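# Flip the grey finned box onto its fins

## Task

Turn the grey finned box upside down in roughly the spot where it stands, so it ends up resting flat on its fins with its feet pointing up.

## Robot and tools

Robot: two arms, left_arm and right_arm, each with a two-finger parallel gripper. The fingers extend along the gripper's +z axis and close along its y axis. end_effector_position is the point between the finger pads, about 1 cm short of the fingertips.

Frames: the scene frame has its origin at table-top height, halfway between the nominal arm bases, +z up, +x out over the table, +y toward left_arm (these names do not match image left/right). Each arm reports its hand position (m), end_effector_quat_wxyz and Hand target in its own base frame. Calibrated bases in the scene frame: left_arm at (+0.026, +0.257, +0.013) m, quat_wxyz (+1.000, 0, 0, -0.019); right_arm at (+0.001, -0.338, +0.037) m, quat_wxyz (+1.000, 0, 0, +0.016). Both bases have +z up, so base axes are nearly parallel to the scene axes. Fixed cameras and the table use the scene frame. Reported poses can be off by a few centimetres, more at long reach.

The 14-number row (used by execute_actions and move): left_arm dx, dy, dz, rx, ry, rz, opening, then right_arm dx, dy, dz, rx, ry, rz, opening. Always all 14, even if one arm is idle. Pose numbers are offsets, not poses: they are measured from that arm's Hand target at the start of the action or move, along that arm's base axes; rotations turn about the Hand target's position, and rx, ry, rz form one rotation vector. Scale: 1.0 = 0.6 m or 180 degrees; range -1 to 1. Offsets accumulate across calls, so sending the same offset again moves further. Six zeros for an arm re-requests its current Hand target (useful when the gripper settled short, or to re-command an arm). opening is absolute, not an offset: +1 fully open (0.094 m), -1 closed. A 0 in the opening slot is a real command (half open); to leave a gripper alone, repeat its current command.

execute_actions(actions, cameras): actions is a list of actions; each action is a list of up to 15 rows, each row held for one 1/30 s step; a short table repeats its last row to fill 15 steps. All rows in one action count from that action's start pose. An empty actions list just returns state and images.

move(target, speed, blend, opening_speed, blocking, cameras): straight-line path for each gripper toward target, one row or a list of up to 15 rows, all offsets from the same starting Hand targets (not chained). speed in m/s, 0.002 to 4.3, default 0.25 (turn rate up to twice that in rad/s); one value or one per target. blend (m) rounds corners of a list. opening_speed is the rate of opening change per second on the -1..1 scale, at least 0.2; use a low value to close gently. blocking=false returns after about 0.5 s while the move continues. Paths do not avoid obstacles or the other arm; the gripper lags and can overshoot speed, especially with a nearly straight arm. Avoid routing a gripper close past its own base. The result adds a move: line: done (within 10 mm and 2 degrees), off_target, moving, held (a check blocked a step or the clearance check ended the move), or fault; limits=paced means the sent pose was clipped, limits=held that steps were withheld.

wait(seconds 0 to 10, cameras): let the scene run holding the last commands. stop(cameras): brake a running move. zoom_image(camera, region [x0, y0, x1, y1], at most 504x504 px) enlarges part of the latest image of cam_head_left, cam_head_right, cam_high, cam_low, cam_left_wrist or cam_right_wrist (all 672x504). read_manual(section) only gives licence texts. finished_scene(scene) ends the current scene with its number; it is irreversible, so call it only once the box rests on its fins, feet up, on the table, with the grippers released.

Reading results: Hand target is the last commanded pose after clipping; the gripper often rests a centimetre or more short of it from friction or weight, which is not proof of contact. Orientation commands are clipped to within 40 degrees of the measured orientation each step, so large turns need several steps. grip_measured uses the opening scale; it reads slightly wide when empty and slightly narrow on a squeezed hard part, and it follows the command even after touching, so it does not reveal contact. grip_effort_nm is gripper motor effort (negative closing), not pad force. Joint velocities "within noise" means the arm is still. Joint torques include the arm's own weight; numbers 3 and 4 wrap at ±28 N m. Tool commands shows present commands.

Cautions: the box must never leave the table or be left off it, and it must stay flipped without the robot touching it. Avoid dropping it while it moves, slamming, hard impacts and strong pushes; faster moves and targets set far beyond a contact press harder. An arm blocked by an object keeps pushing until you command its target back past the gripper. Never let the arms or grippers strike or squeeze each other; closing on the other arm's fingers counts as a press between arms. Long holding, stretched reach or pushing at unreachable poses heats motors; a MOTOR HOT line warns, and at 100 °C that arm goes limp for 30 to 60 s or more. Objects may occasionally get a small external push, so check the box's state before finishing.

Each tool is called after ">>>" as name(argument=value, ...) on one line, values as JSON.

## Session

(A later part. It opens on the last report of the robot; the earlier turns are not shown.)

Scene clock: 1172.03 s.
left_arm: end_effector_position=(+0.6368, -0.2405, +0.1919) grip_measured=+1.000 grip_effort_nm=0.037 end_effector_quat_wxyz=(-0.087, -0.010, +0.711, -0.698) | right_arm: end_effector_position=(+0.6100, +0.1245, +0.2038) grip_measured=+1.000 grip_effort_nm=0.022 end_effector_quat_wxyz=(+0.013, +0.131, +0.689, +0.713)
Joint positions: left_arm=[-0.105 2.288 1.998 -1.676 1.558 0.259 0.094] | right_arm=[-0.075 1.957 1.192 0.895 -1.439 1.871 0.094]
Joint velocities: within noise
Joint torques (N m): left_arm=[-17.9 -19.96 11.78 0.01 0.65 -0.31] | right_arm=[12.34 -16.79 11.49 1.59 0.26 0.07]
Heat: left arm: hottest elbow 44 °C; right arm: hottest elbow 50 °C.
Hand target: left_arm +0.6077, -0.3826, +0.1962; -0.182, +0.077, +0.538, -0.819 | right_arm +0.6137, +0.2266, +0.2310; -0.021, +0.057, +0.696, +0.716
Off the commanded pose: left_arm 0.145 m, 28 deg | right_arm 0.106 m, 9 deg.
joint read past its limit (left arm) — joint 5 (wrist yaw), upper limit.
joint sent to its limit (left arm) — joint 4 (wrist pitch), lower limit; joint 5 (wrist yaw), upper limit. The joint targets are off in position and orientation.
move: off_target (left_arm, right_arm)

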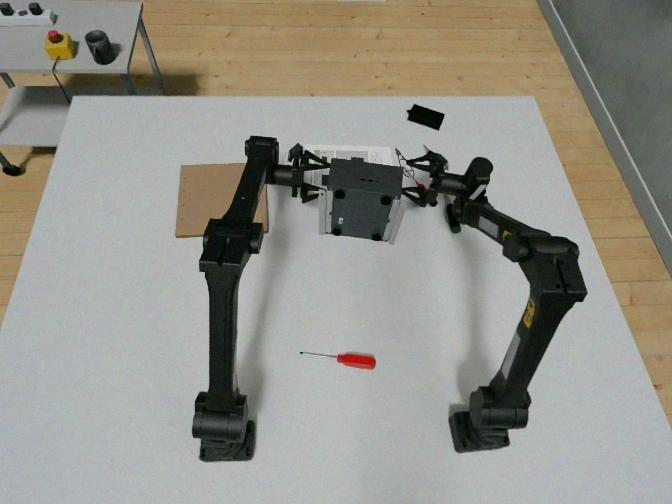

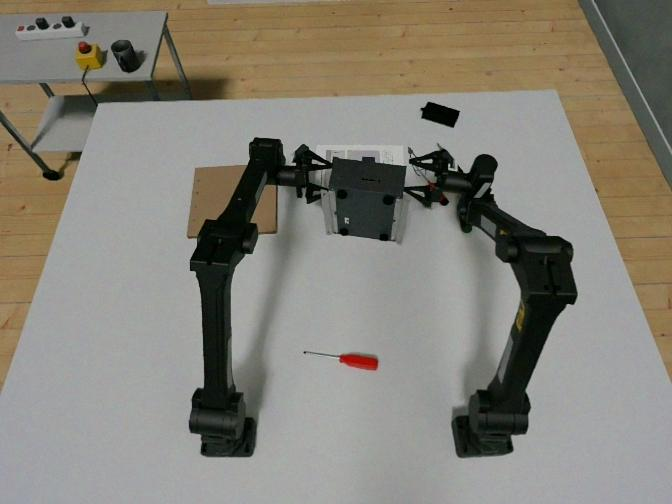

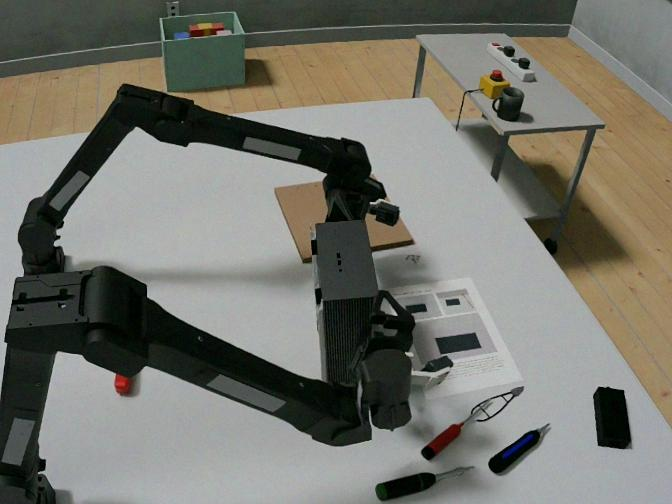

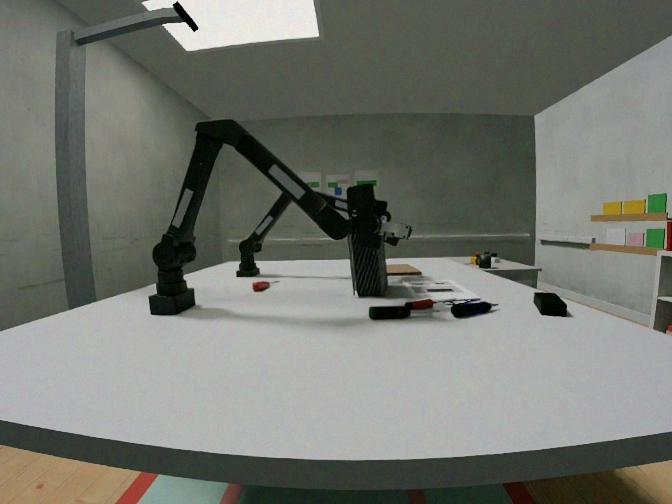

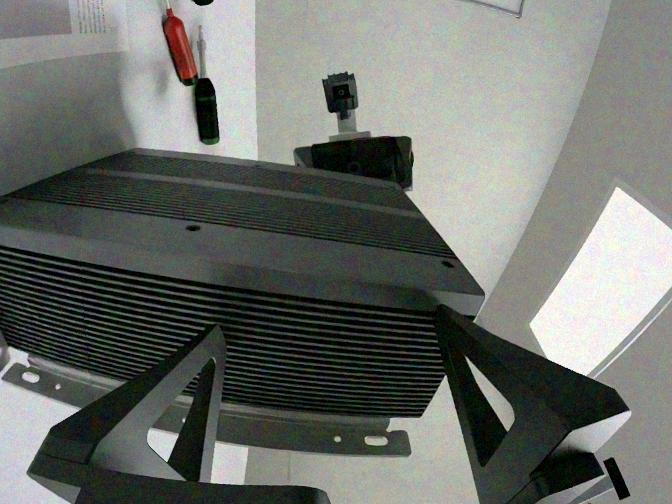

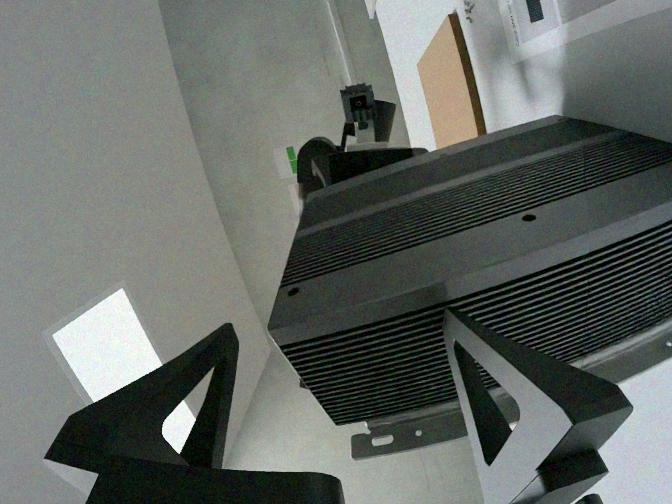

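>>> move(target=[[0.04,0.14,0,0,0,0,1,0.0,-0.09,-0.02,0,0,0,1],[0.04,0.24,0,0,0,0,1,0.0,-0.17,-0.03,0,0,0,1],[0.04,0.42,0,0,0,0,1,0.0,-0.32,-0.03,0,0,0,1]], speed=[0.08,0.05,0.12])

Scene clock: 1185.77 s.
left_arm: end_effector_position=(+0.6346, -0.1305, +0.1837) grip_measured=+1.000 grip_effort_nm=0.032 end_effector_quat_wxyz=(-0.047, -0.090, +0.705, -0.702) | right_arm: end_effector_position=(+0.6145, +0.0407, +0.2050) grip_measured=+1.000 grip_effort_nm=0.012 end_effector_quat_wxyz=(+0.025, +0.123, +0.697, +0.706)
Joint positions: left_arm=[0.066 2.219 1.843 -1.676 1.558 0.289 0.094] | right_arm=[-0.216 2.001 1.251 1.014 -1.578 1.975 0.094]
Joint velocities: within noise
Joint torques (N m): left_arm=[-0.73 -22.24 7.08 -0.06 0.63 -0.01] | right_arm=[-1.61 -18.84 6.71 1.43 0.04 -0.24]
Heat: left arm: hottest elbow 46 °C; right arm: hottest elbow 49 °C.
Hand target: left_arm +0.6317, -0.1307, +0.1961; -0.183, +0.076, +0.538, -0.819 | right_arm +0.6136, +0.0344, +0.2129; -0.021, +0.057, +0.696, +0.716
Off the commanded pose: left_arm 0.013 m, 34 deg | right_arm 0.010 m, 9 deg.
joint read past its limit (left arm) — joint 5 (wrist yaw), upper limit.
joint sent to its limit (left arm) — joint 4 (wrist pitch), lower limit; joint 5 (wrist yaw), upper limit. The joint targets are off in orientation, not in position.
joint sent to its limit (right arm) — joint 5 (wrist yaw), lower limit. The joint targets are off in orientation, not in position.
move: off_target (left_arm, right_arm)

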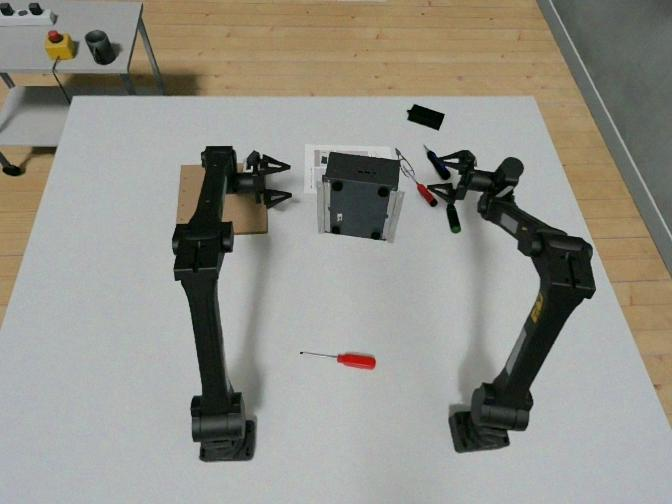

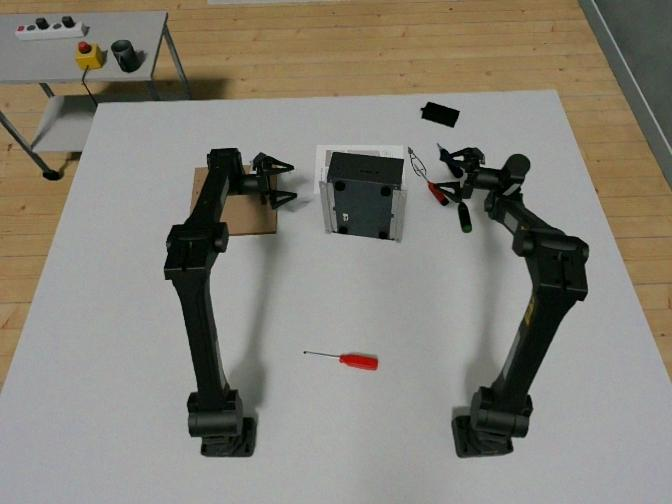

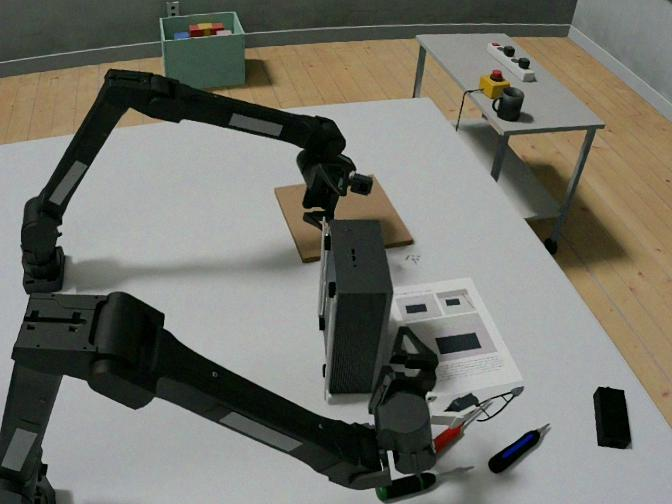

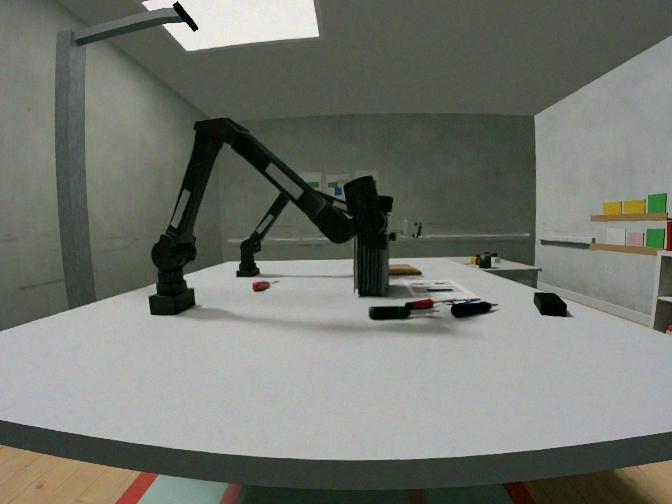

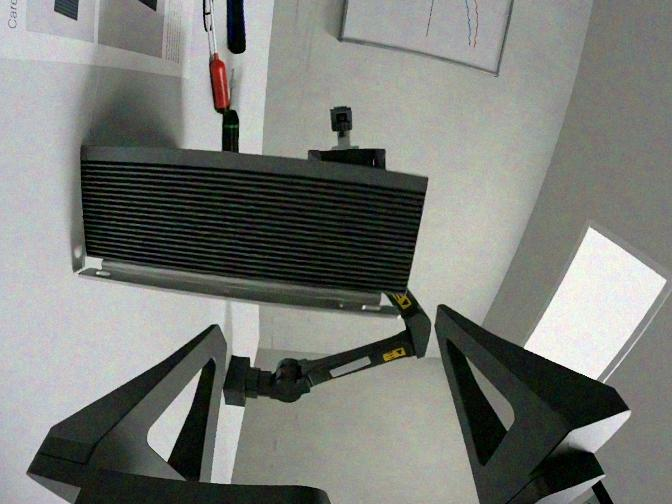

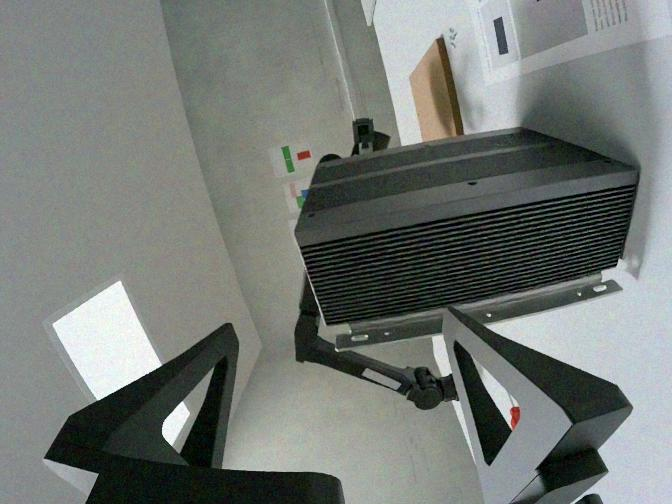

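>>> move(target=[-0.2,0.22,0.15,0.454,-0.441,0.548,1,-0.03,0.0,-0.15,-0.0575,-0.532,-0.028,1], speed=0.3)

Scene clock: 1327.67 s.
left_arm: end_effector_position=(+0.5136, +0.0061, +0.2815) grip_measured=+1.000 grip_effort_nm=0.032 end_effector_quat_wxyz=(+0.700, -0.007, +0.714, -0.004) | right_arm: end_effector_position=(+0.5959, +0.0434, +0.1296) grip_measured=+1.000 grip_effort_nm=0.012 end_effector_quat_wxyz=(+0.549, -0.445, +0.552, +0.444)
Joint positions: left_arm=[0.017 1.226 0.601 0.605 0.012 -0.015 0.094] | right_arm=[-0.218 2.179 1.216 1.562 -1.578 0.601 0.094]
Joint velocities: within noise
Joint torques (N m): left_arm=[-1.55 -7.06 7.99 3.11 -0.06 -0.07] | right_arm=[-1.96 -16.38 4.72 1.24 0.25 -0.14]
Heat: left arm: hottest shoulder 46 °C; right arm: hottest elbow 42 °C.
Hand target: left_arm +0.5117, +0.0015, +0.2862; +0.707, +0.000, +0.707, -0.002 | right_arm +0.5957, +0.0345, +0.1228; +0.533, -0.463, +0.534, +0.464
Off the commanded pose: left_arm 0.007 m, 1 deg | right_arm 0.011 m, 4 deg.
joint sent to its limit (right arm) — joint 5 (wrist yaw), lower limit. The joint targets are off in orientation, not in position.
move: off_target (right_arm)

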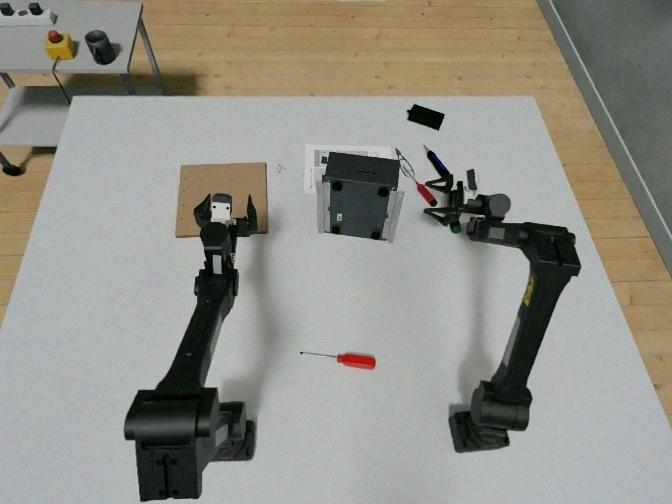

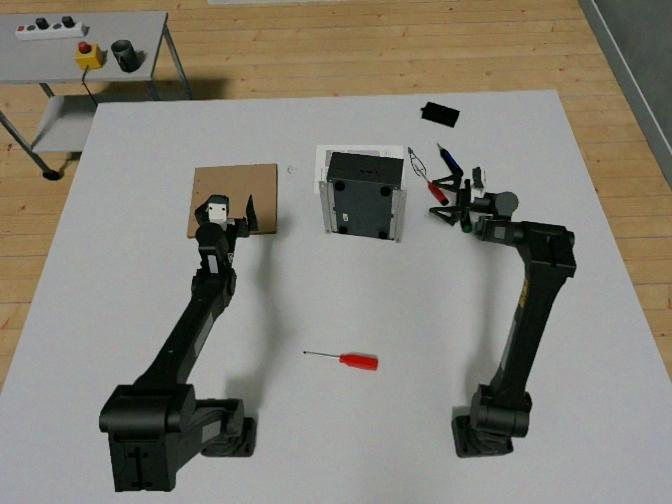

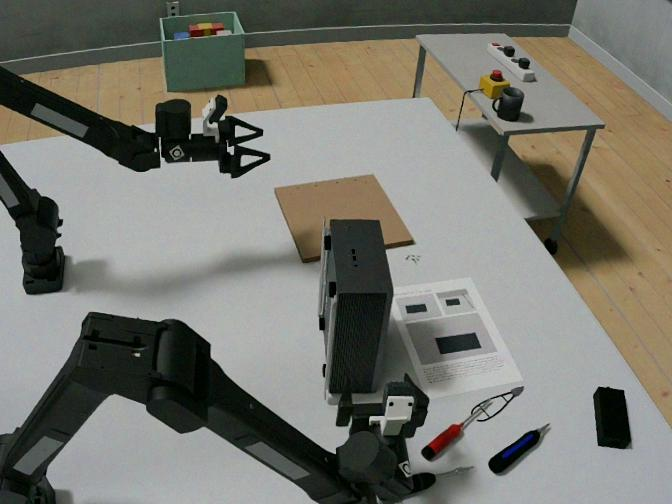

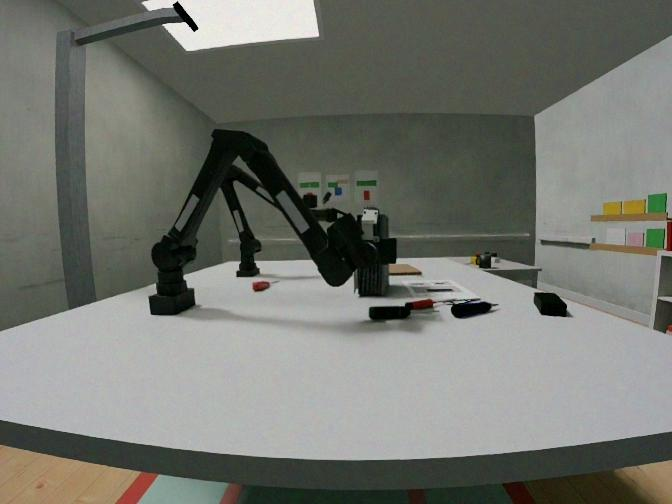

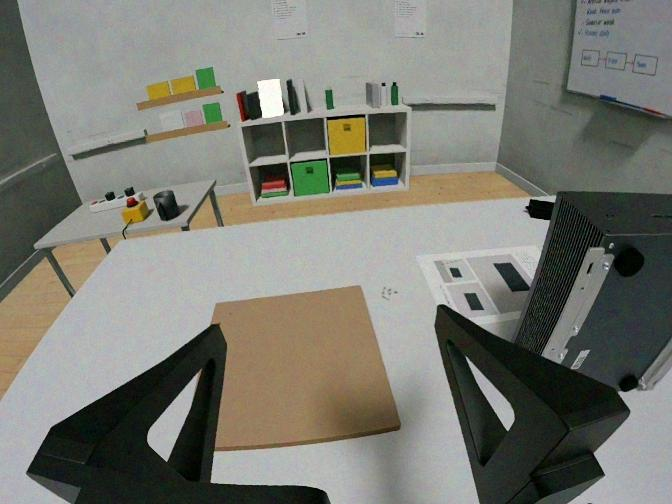

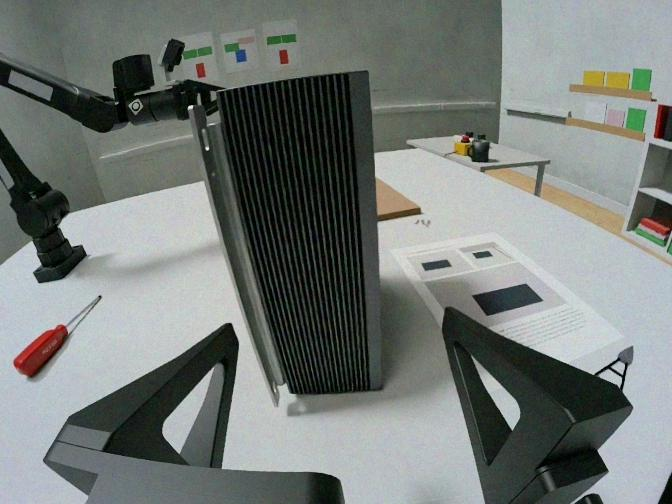

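>>> move(target=[[0.095,-0.2,-0.25,0,0,-0.52,1,-0.073,0.019,-0.03,0,0,0,1],[0.095,-0.28,-0.25,0,0,-0.52,1,-0.073,0.019,-0.03,0,0,0,1]], speed=[0.35,0.15])

Scene clock: 1358.53 s.
left_arm: end_effector_position=(+0.5577, -0.1680, +0.1429) grip_measured=+1.000 grip_effort_nm=0.032 end_effector_quat_wxyz=(+0.504, +0.491, +0.509, -0.496) | right_arm: end_effector_position=(+0.5518, +0.0532, +0.0961) grip_measured=+1.000 grip_effort_nm=0.012 end_effector_quat_wxyz=(+0.542, -0.436, +0.558, +0.452)
Joint positions: left_arm=[0.008 2.005 1.102 0.868 1.554 0.025 0.094] | right_arm=[-0.218 2.167 1.06 1.562 -1.578 0.487 0.094]
Joint velocities: within noise
Joint torques (N m): left_arm=[-0.67 -13.45 8.95 1.63 0.22 -0.13] | right_arm=[-1.79 -17.2 4 1.43 0.18 -0.16]
Heat: left arm: hottest shoulder 41 °C; right arm: hottest elbow 39 °C.
Hand target: left_arm +0.5687, -0.1666, +0.1362; +0.483, +0.516, +0.484, -0.516 | right_arm +0.5519, +0.0459, +0.1050; +0.533, -0.463, +0.534, +0.464
Off the commanded pose: left_arm 0.013 m, 5 deg | right_arm 0.011 m, 4 deg.
joint sent to its limit (left arm) — joint 5 (wrist yaw), upper limit. The joint targets are off in orientation, not in position.
joint sent to its limit (right arm) — joint 5 (wrist yaw), lower limit. The joint targets are off in orientation, not in position.
move: off_target (left_arm, right_arm)

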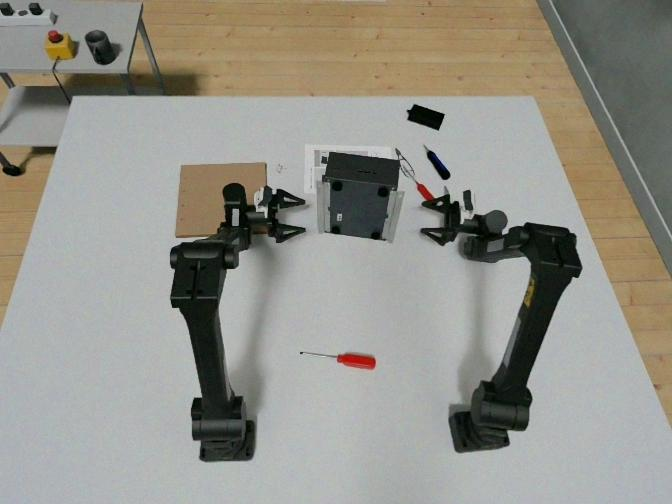

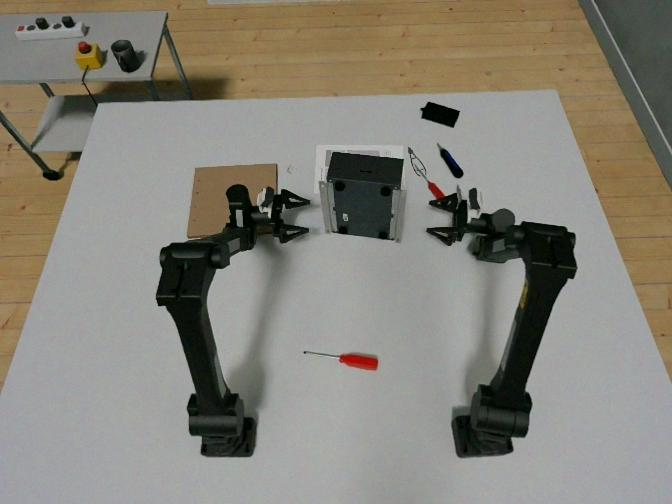

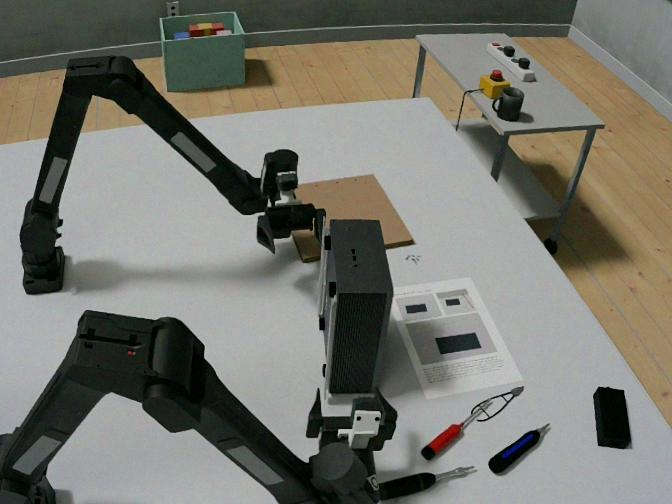

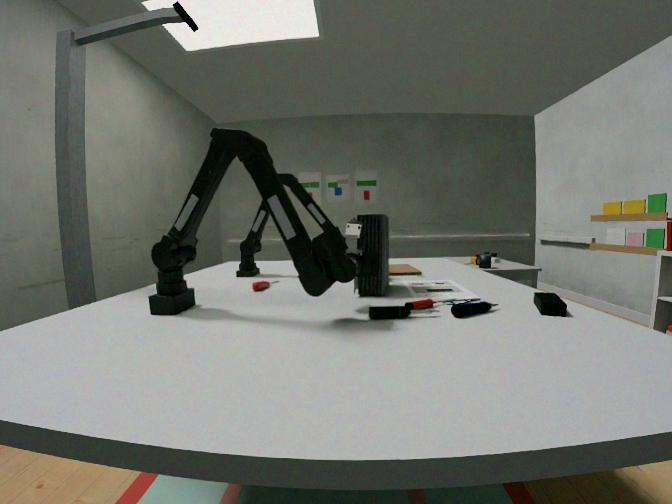

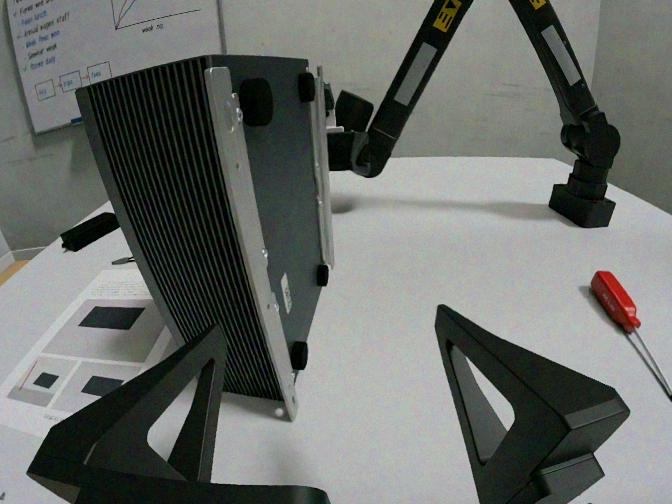

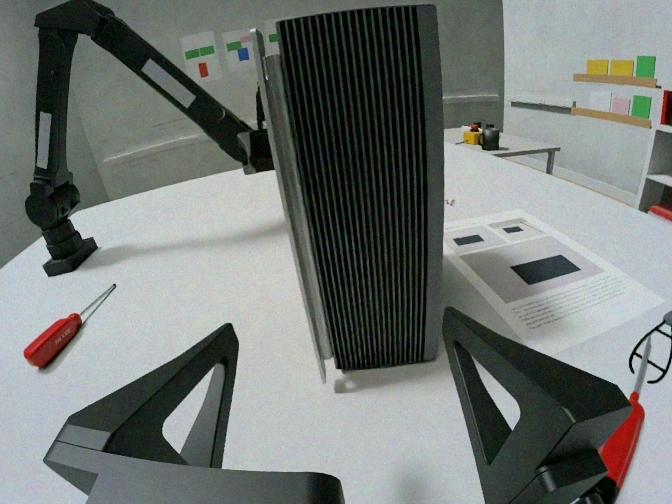

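>>> move(target=[[0.083,0,0,0,0,0,1,-0.035,0,0,0,0,0,1],[0.083,-0.067,0,0,0,0,1,-0.021,0.073,0,0,0,0,1]], speed=0.12, cameras=["cam_left_wrist","cam_right_wrist","cam_head_left"])

Scene clock: 1376.63 s.
left_arm: end_effector_position=(+0.6074, -0.2069, +0.1455) grip_measured=+1.000 grip_effort_nm=0.027 end_effector_quat_wxyz=(+0.494, +0.513, +0.486, -0.506) | right_arm: end_effector_position=(+0.5313, +0.0886, +0.0984) grip_measured=+1.000 grip_effort_nm=0.017 end_effector_quat_wxyz=(+0.529, -0.453, +0.544, +0.468)
Joint positions: left_arm=[-0.056 2.113 1.312 0.805 1.555 0.011 0.094] | right_arm=[-0.159 2.136 1.004 1.562 -1.578 0.461 0.094]
Joint velocities: within noise
Joint torques (N m): left_arm=[-0.56 -15.27 9.7 1.35 0.17 -0.3] | right_arm=[-0.79 -15.44 5.9 1.21 0.15 -0.12]
Heat: left arm: hottest elbow 41 °C; right arm: hottest elbow 39 °C.
Hand target: left_arm +0.6184, -0.2067, +0.1360; +0.483, +0.516, +0.484, -0.517 | right_arm +0.5393, +0.0897, +0.1049; +0.533, -0.463, +0.534, +0.464
Off the commanded pose: left_arm 0.014 m, 2 deg | right_arm 0.010 m, 2 deg.
joint sent to its limit (left arm) — joint 5 (wrist yaw), upper limit. The joint targets still meet the commanded pose.
joint sent to its limit (right arm) — joint 5 (wrist yaw), lower limit. The joint targets still meet the commanded pose.
move: off_target (left_arm)
Images, in order (width x height): cam_head_left 672x504, cam_left_wrist 672x504, cam_right_wrist 672x504.

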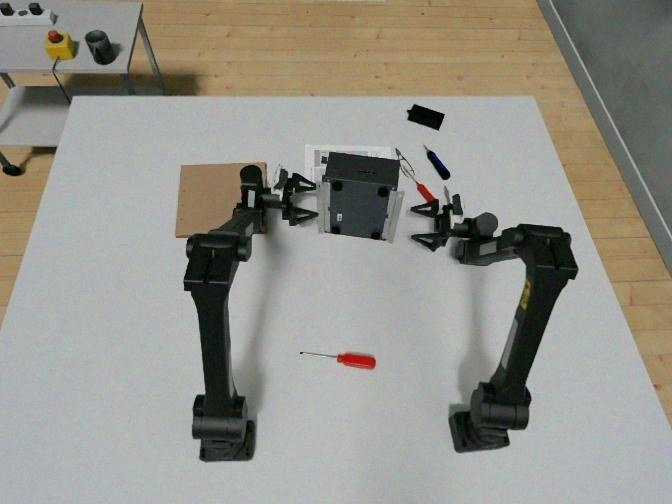

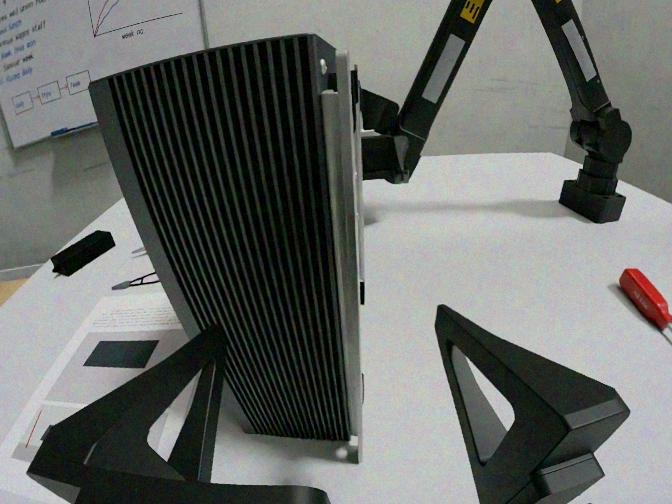

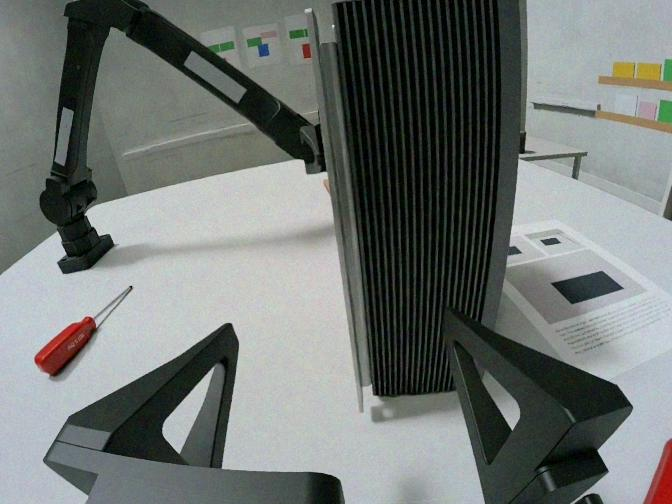

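>>> move(target=[-0.013,-0.045,0,0,0,0,1,0.017,0.05,0,0,0,0,1], speed=0.1, cameras=["cam_left_wrist","cam_right_wrist","cam_head_left"])

Scene clock: 1384.53 s.
left_arm: end_effector_position=(+0.6031, -0.2273, +0.1455) grip_measured=+1.000 grip_effort_nm=0.032 end_effector_quat_wxyz=(+0.489, +0.517, +0.482, -0.511) | right_arm: end_effector_position=(+0.5453, +0.1154, +0.0936) grip_measured=+1.000 grip_effort_nm=0.012 end_effector_quat_wxyz=(+0.529, -0.452, +0.539, +0.474)
Joint positions: left_arm=[-0.09 2.113 1.312 0.804 1.538 0.011 0.094] | right_arm=[-0.104 2.133 1.026 1.367 -1.531 0.293 0.094]
Joint velocities: within noise
Joint torques (N m): left_arm=[-1.61 -15.68 9.26 1.31 0.05 -0.25] | right_arm=[0.5 -17.26 5.05 1.02 0.27 -0.09]
Heat: left arm: hottest elbow 42 °C; right arm: hottest elbow 39 °C.
Hand target: left_arm +0.6107, -0.2337, +0.1361; +0.483, +0.516, +0.484, -0.516 | right_arm +0.5495, +0.1196, +0.1049; +0.533, -0.463, +0.534, +0.464
Off the commanded pose: left_arm 0.014 m, 1 deg | right_arm 0.013 m, 2 deg.
move: off_target (left_arm, right_arm)
Images, in order (width x height): cam_head_left 672x504, cam_left_wrist 672x504, cam_right_wrist 672x504.

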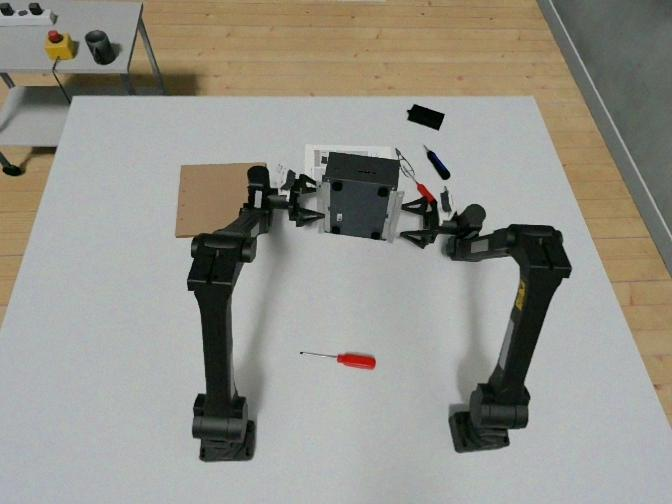

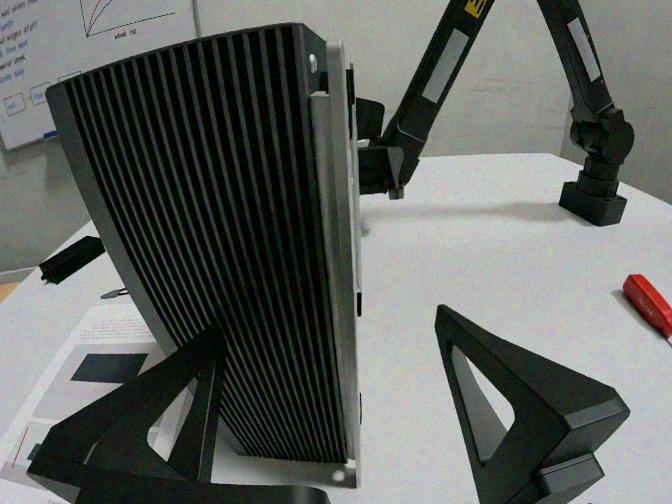

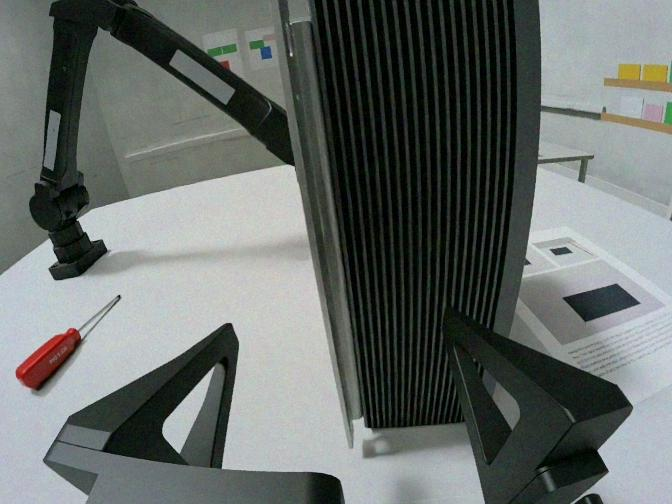

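>>> move(target=[-0.012,-0.018,0,0,0,0,1,0.004,0.016,0.0,0,0,0,1], speed=0.05, cameras=["cam_left_wrist","cam_right_wrist","cam_head_left"])

>>> move(target=[0,0,0,0,0,0,-0.8,0,0,0,0,0,0,-0.8], opening_speed=0.5)

Scene clock: 1396.47 s.
left_arm: end_effector_position=(+0.6056, -0.2289, +0.1455) grip_measured=+1.000 grip_effort_nm=0.032 end_effector_quat_wxyz=(+0.493, +0.513, +0.486, -0.507) | right_arm: end_effector_position=(+0.5495, +0.1224, +0.0945) grip_measured=+1.000 grip_effort_nm=0.007 end_effector_quat_wxyz=(+0.531, -0.452, +0.539, +0.472)
Joint positions: left_arm=[-0.092 2.113 1.312 0.803 1.52 0.011 0.094] | right_arm=[-0.09 2.115 1.026 1.252 -1.512 0.192 0.094]
Joint velocities: within noise
Joint torques (N m): left_arm=[-2.96 -16.56 7.66 1.51 0.02 -0.21] | right_arm=[0.56 -17.61 4.83 1.31 0.24 -0.15]
Heat: left arm: hottest elbow 43 °C; right arm: hottest elbow 39 °C.
Hand target: left_arm +0.6034, -0.2446, +0.1361; +0.483, +0.516, +0.484, -0.517 | right_arm +0.5520, +0.1292, +0.1050; +0.534, -0.463, +0.534, +0.464
Off the commanded pose: left_arm 0.018 m, 2 deg | right_arm 0.013 m, 2 deg.
move: off_target (left_arm, right_arm)
Images, in order (width x height): cam_head_left 672x504, cam_left_wrist 672x504, cam_right_wrist 672x504.

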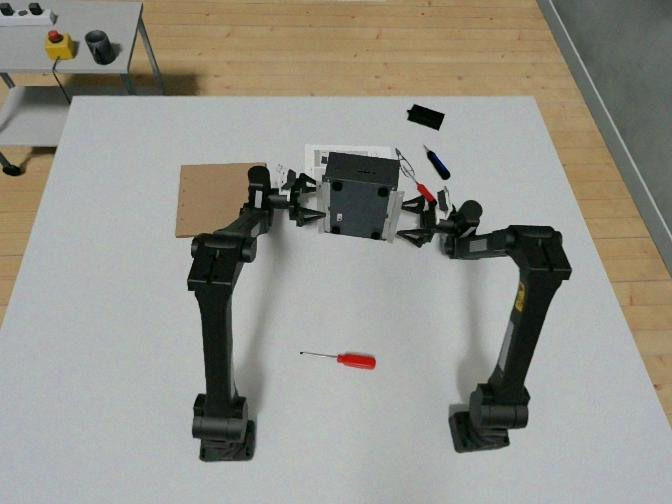

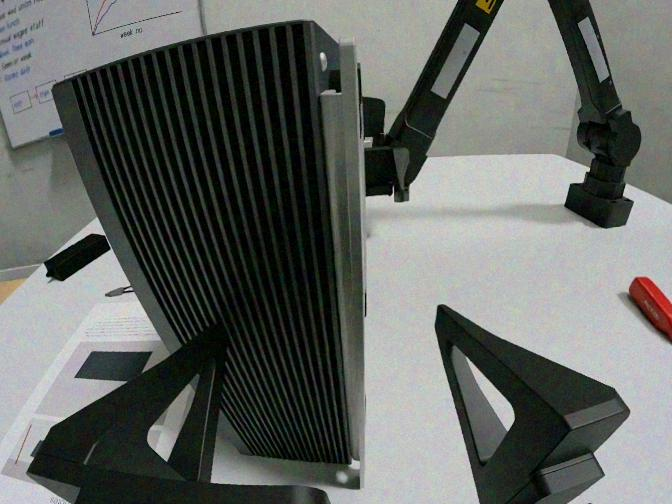

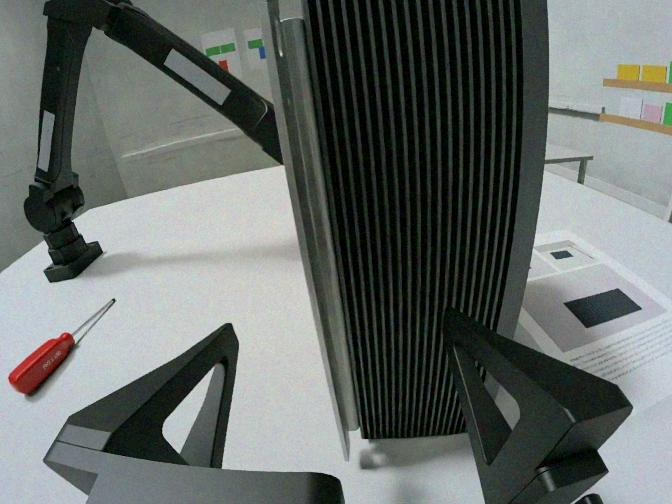

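Scene clock: 1400.40 s.
left_arm: end_effector_position=(+0.6055, -0.2268, +0.1455) grip_measured=-0.795 grip_effort_nm=-0.203 end_effector_quat_wxyz=(+0.492, +0.514, +0.486, -0.508) | right_arm: end_effector_position=(+0.5498, +0.1226, +0.0973) grip_measured=-0.797 grip_effort_nm=-0.120 end_effector_quat_wxyz=(+0.530, -0.457, +0.539, +0.468)
Joint positions: left_arm=[-0.089 2.113 1.312 0.803 1.525 0.01 0.01] | right_arm=[-0.089 2.079 1.021 1.083 -1.515 0.046 0.01]
Joint velocities: within noise
Joint torques (N m): left_arm=[-3.31 -16.62 7.62 1.54 -0.18 -0.2] | right_arm=[0.44 -16.85 4.97 1.02 0.31 -0.12]
Heat: left arm: hottest elbow 43 °C; right arm: hottest elbow 39 °C.
Hand target: left_arm +0.6034, -0.2446, +0.1361; +0.483, +0.516, +0.484, -0.517 | right_arm +0.5519, +0.1293, +0.1049; +0.533, -0.463, +0.534, +0.464
Off the commanded pose: left_arm 0.020 m, 2 deg | right_arm 0.010 m, 1 deg.
move: off_target (left_arm)

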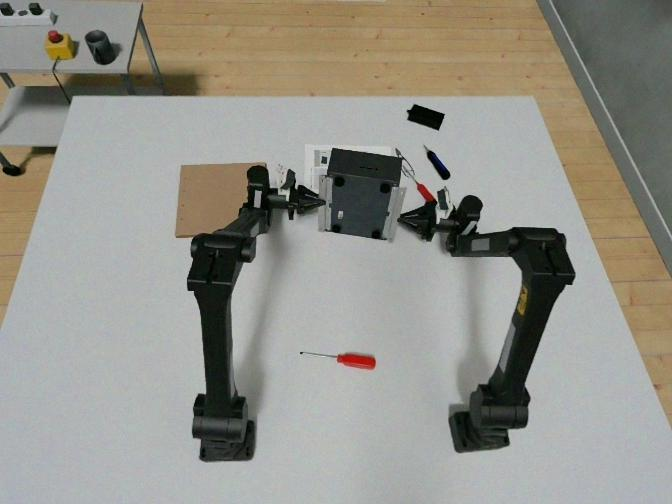

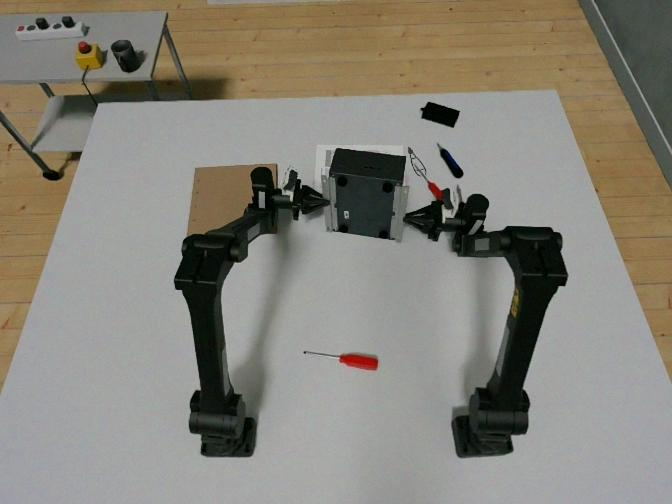

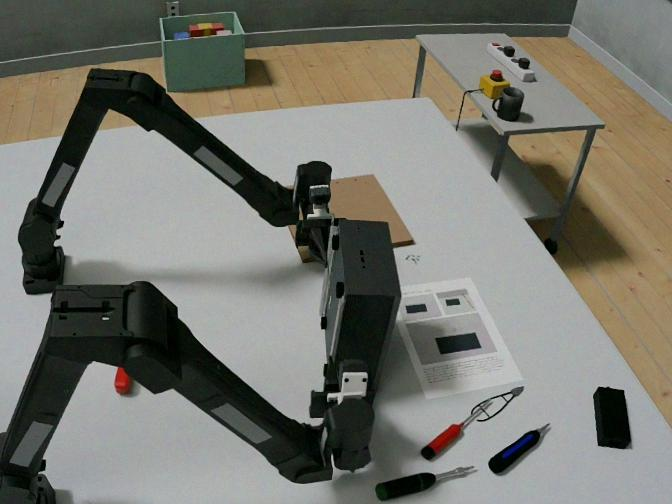

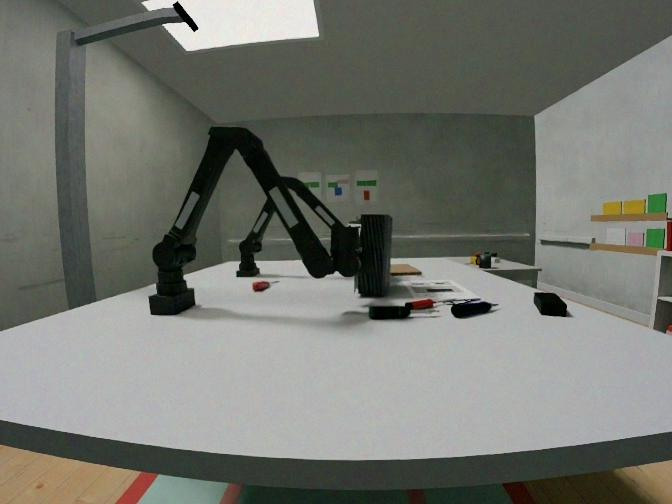

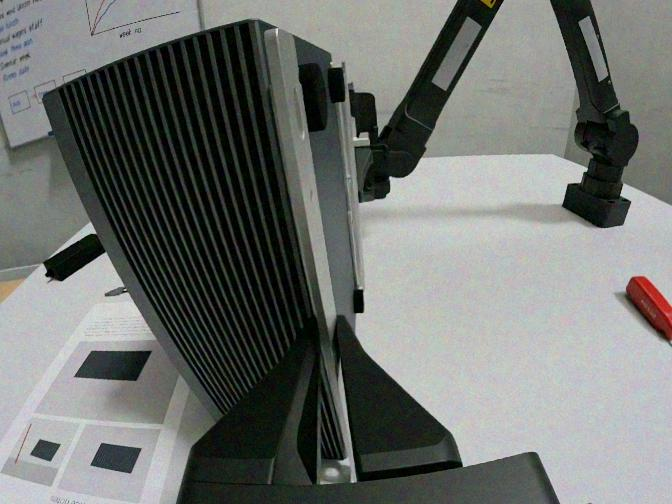

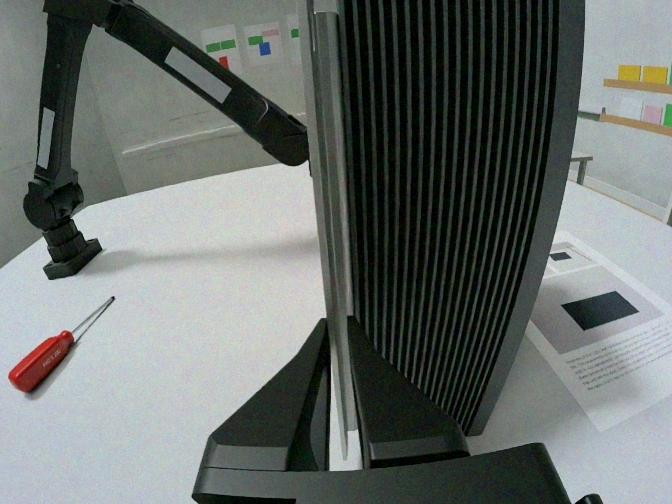

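>>> move(target=[0,0,0,0,0,0,-1,0,0,0,0,0,0,-1], opening_speed=0.3, cameras=["cam_left_wrist","cam_right_wrist"])

Scene clock: 1405.57 s.
left_arm: end_effector_position=(+0.6055, -0.2268, +0.1455) grip_measured=-0.875 grip_effort_nm=-1.004 end_effector_quat_wxyz=(+0.492, +0.514, +0.486, -0.508) | right_arm: end_effector_position=(+0.5479, +0.1228, +0.0976) grip_measured=-0.971 grip_effort_nm=-0.989 end_effector_quat_wxyz=(+0.529, -0.458, +0.538, +0.470)
Joint positions: left_arm=[-0.089 2.113 1.312 0.803 1.525 0.01 0.006] | right_arm=[-0.089 2.077 1.018 1.083 -1.52 0.046 0.001]
Joint velocities: within noise
Joint torques (N m): left_arm=[-3.31 -16.79 7.66 1.55 -0.16 -0.19] | right_arm=[0.21 -16.73 5.26 1.29 0.55 -0.14]
Heat: left arm: hottest elbow 43 °C; right arm: hottest elbow 39 °C.
Hand target: left_arm +0.6034, -0.2446, +0.1361; +0.483, +0.516, +0.484, -0.517 | right_arm +0.5518, +0.1293, +0.1049; +0.533, -0.463, +0.534, +0.464
Off the commanded pose: left_arm 0.020 m, 2 deg | right_arm 0.011 m, 1 deg.
move: off_target (left_arm, right_arm)
Images, in order (width x height): cam_left_wrist 672x504, cam_right_wrist 672x504.

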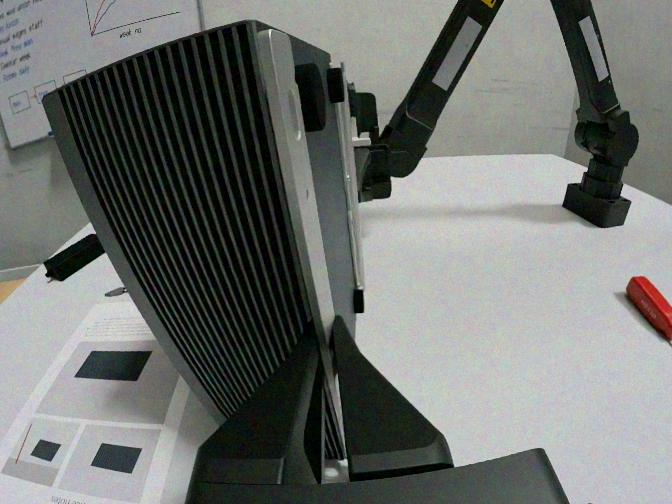

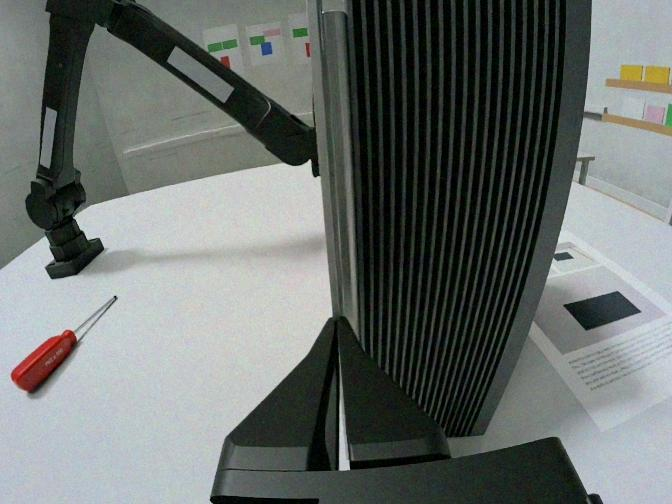

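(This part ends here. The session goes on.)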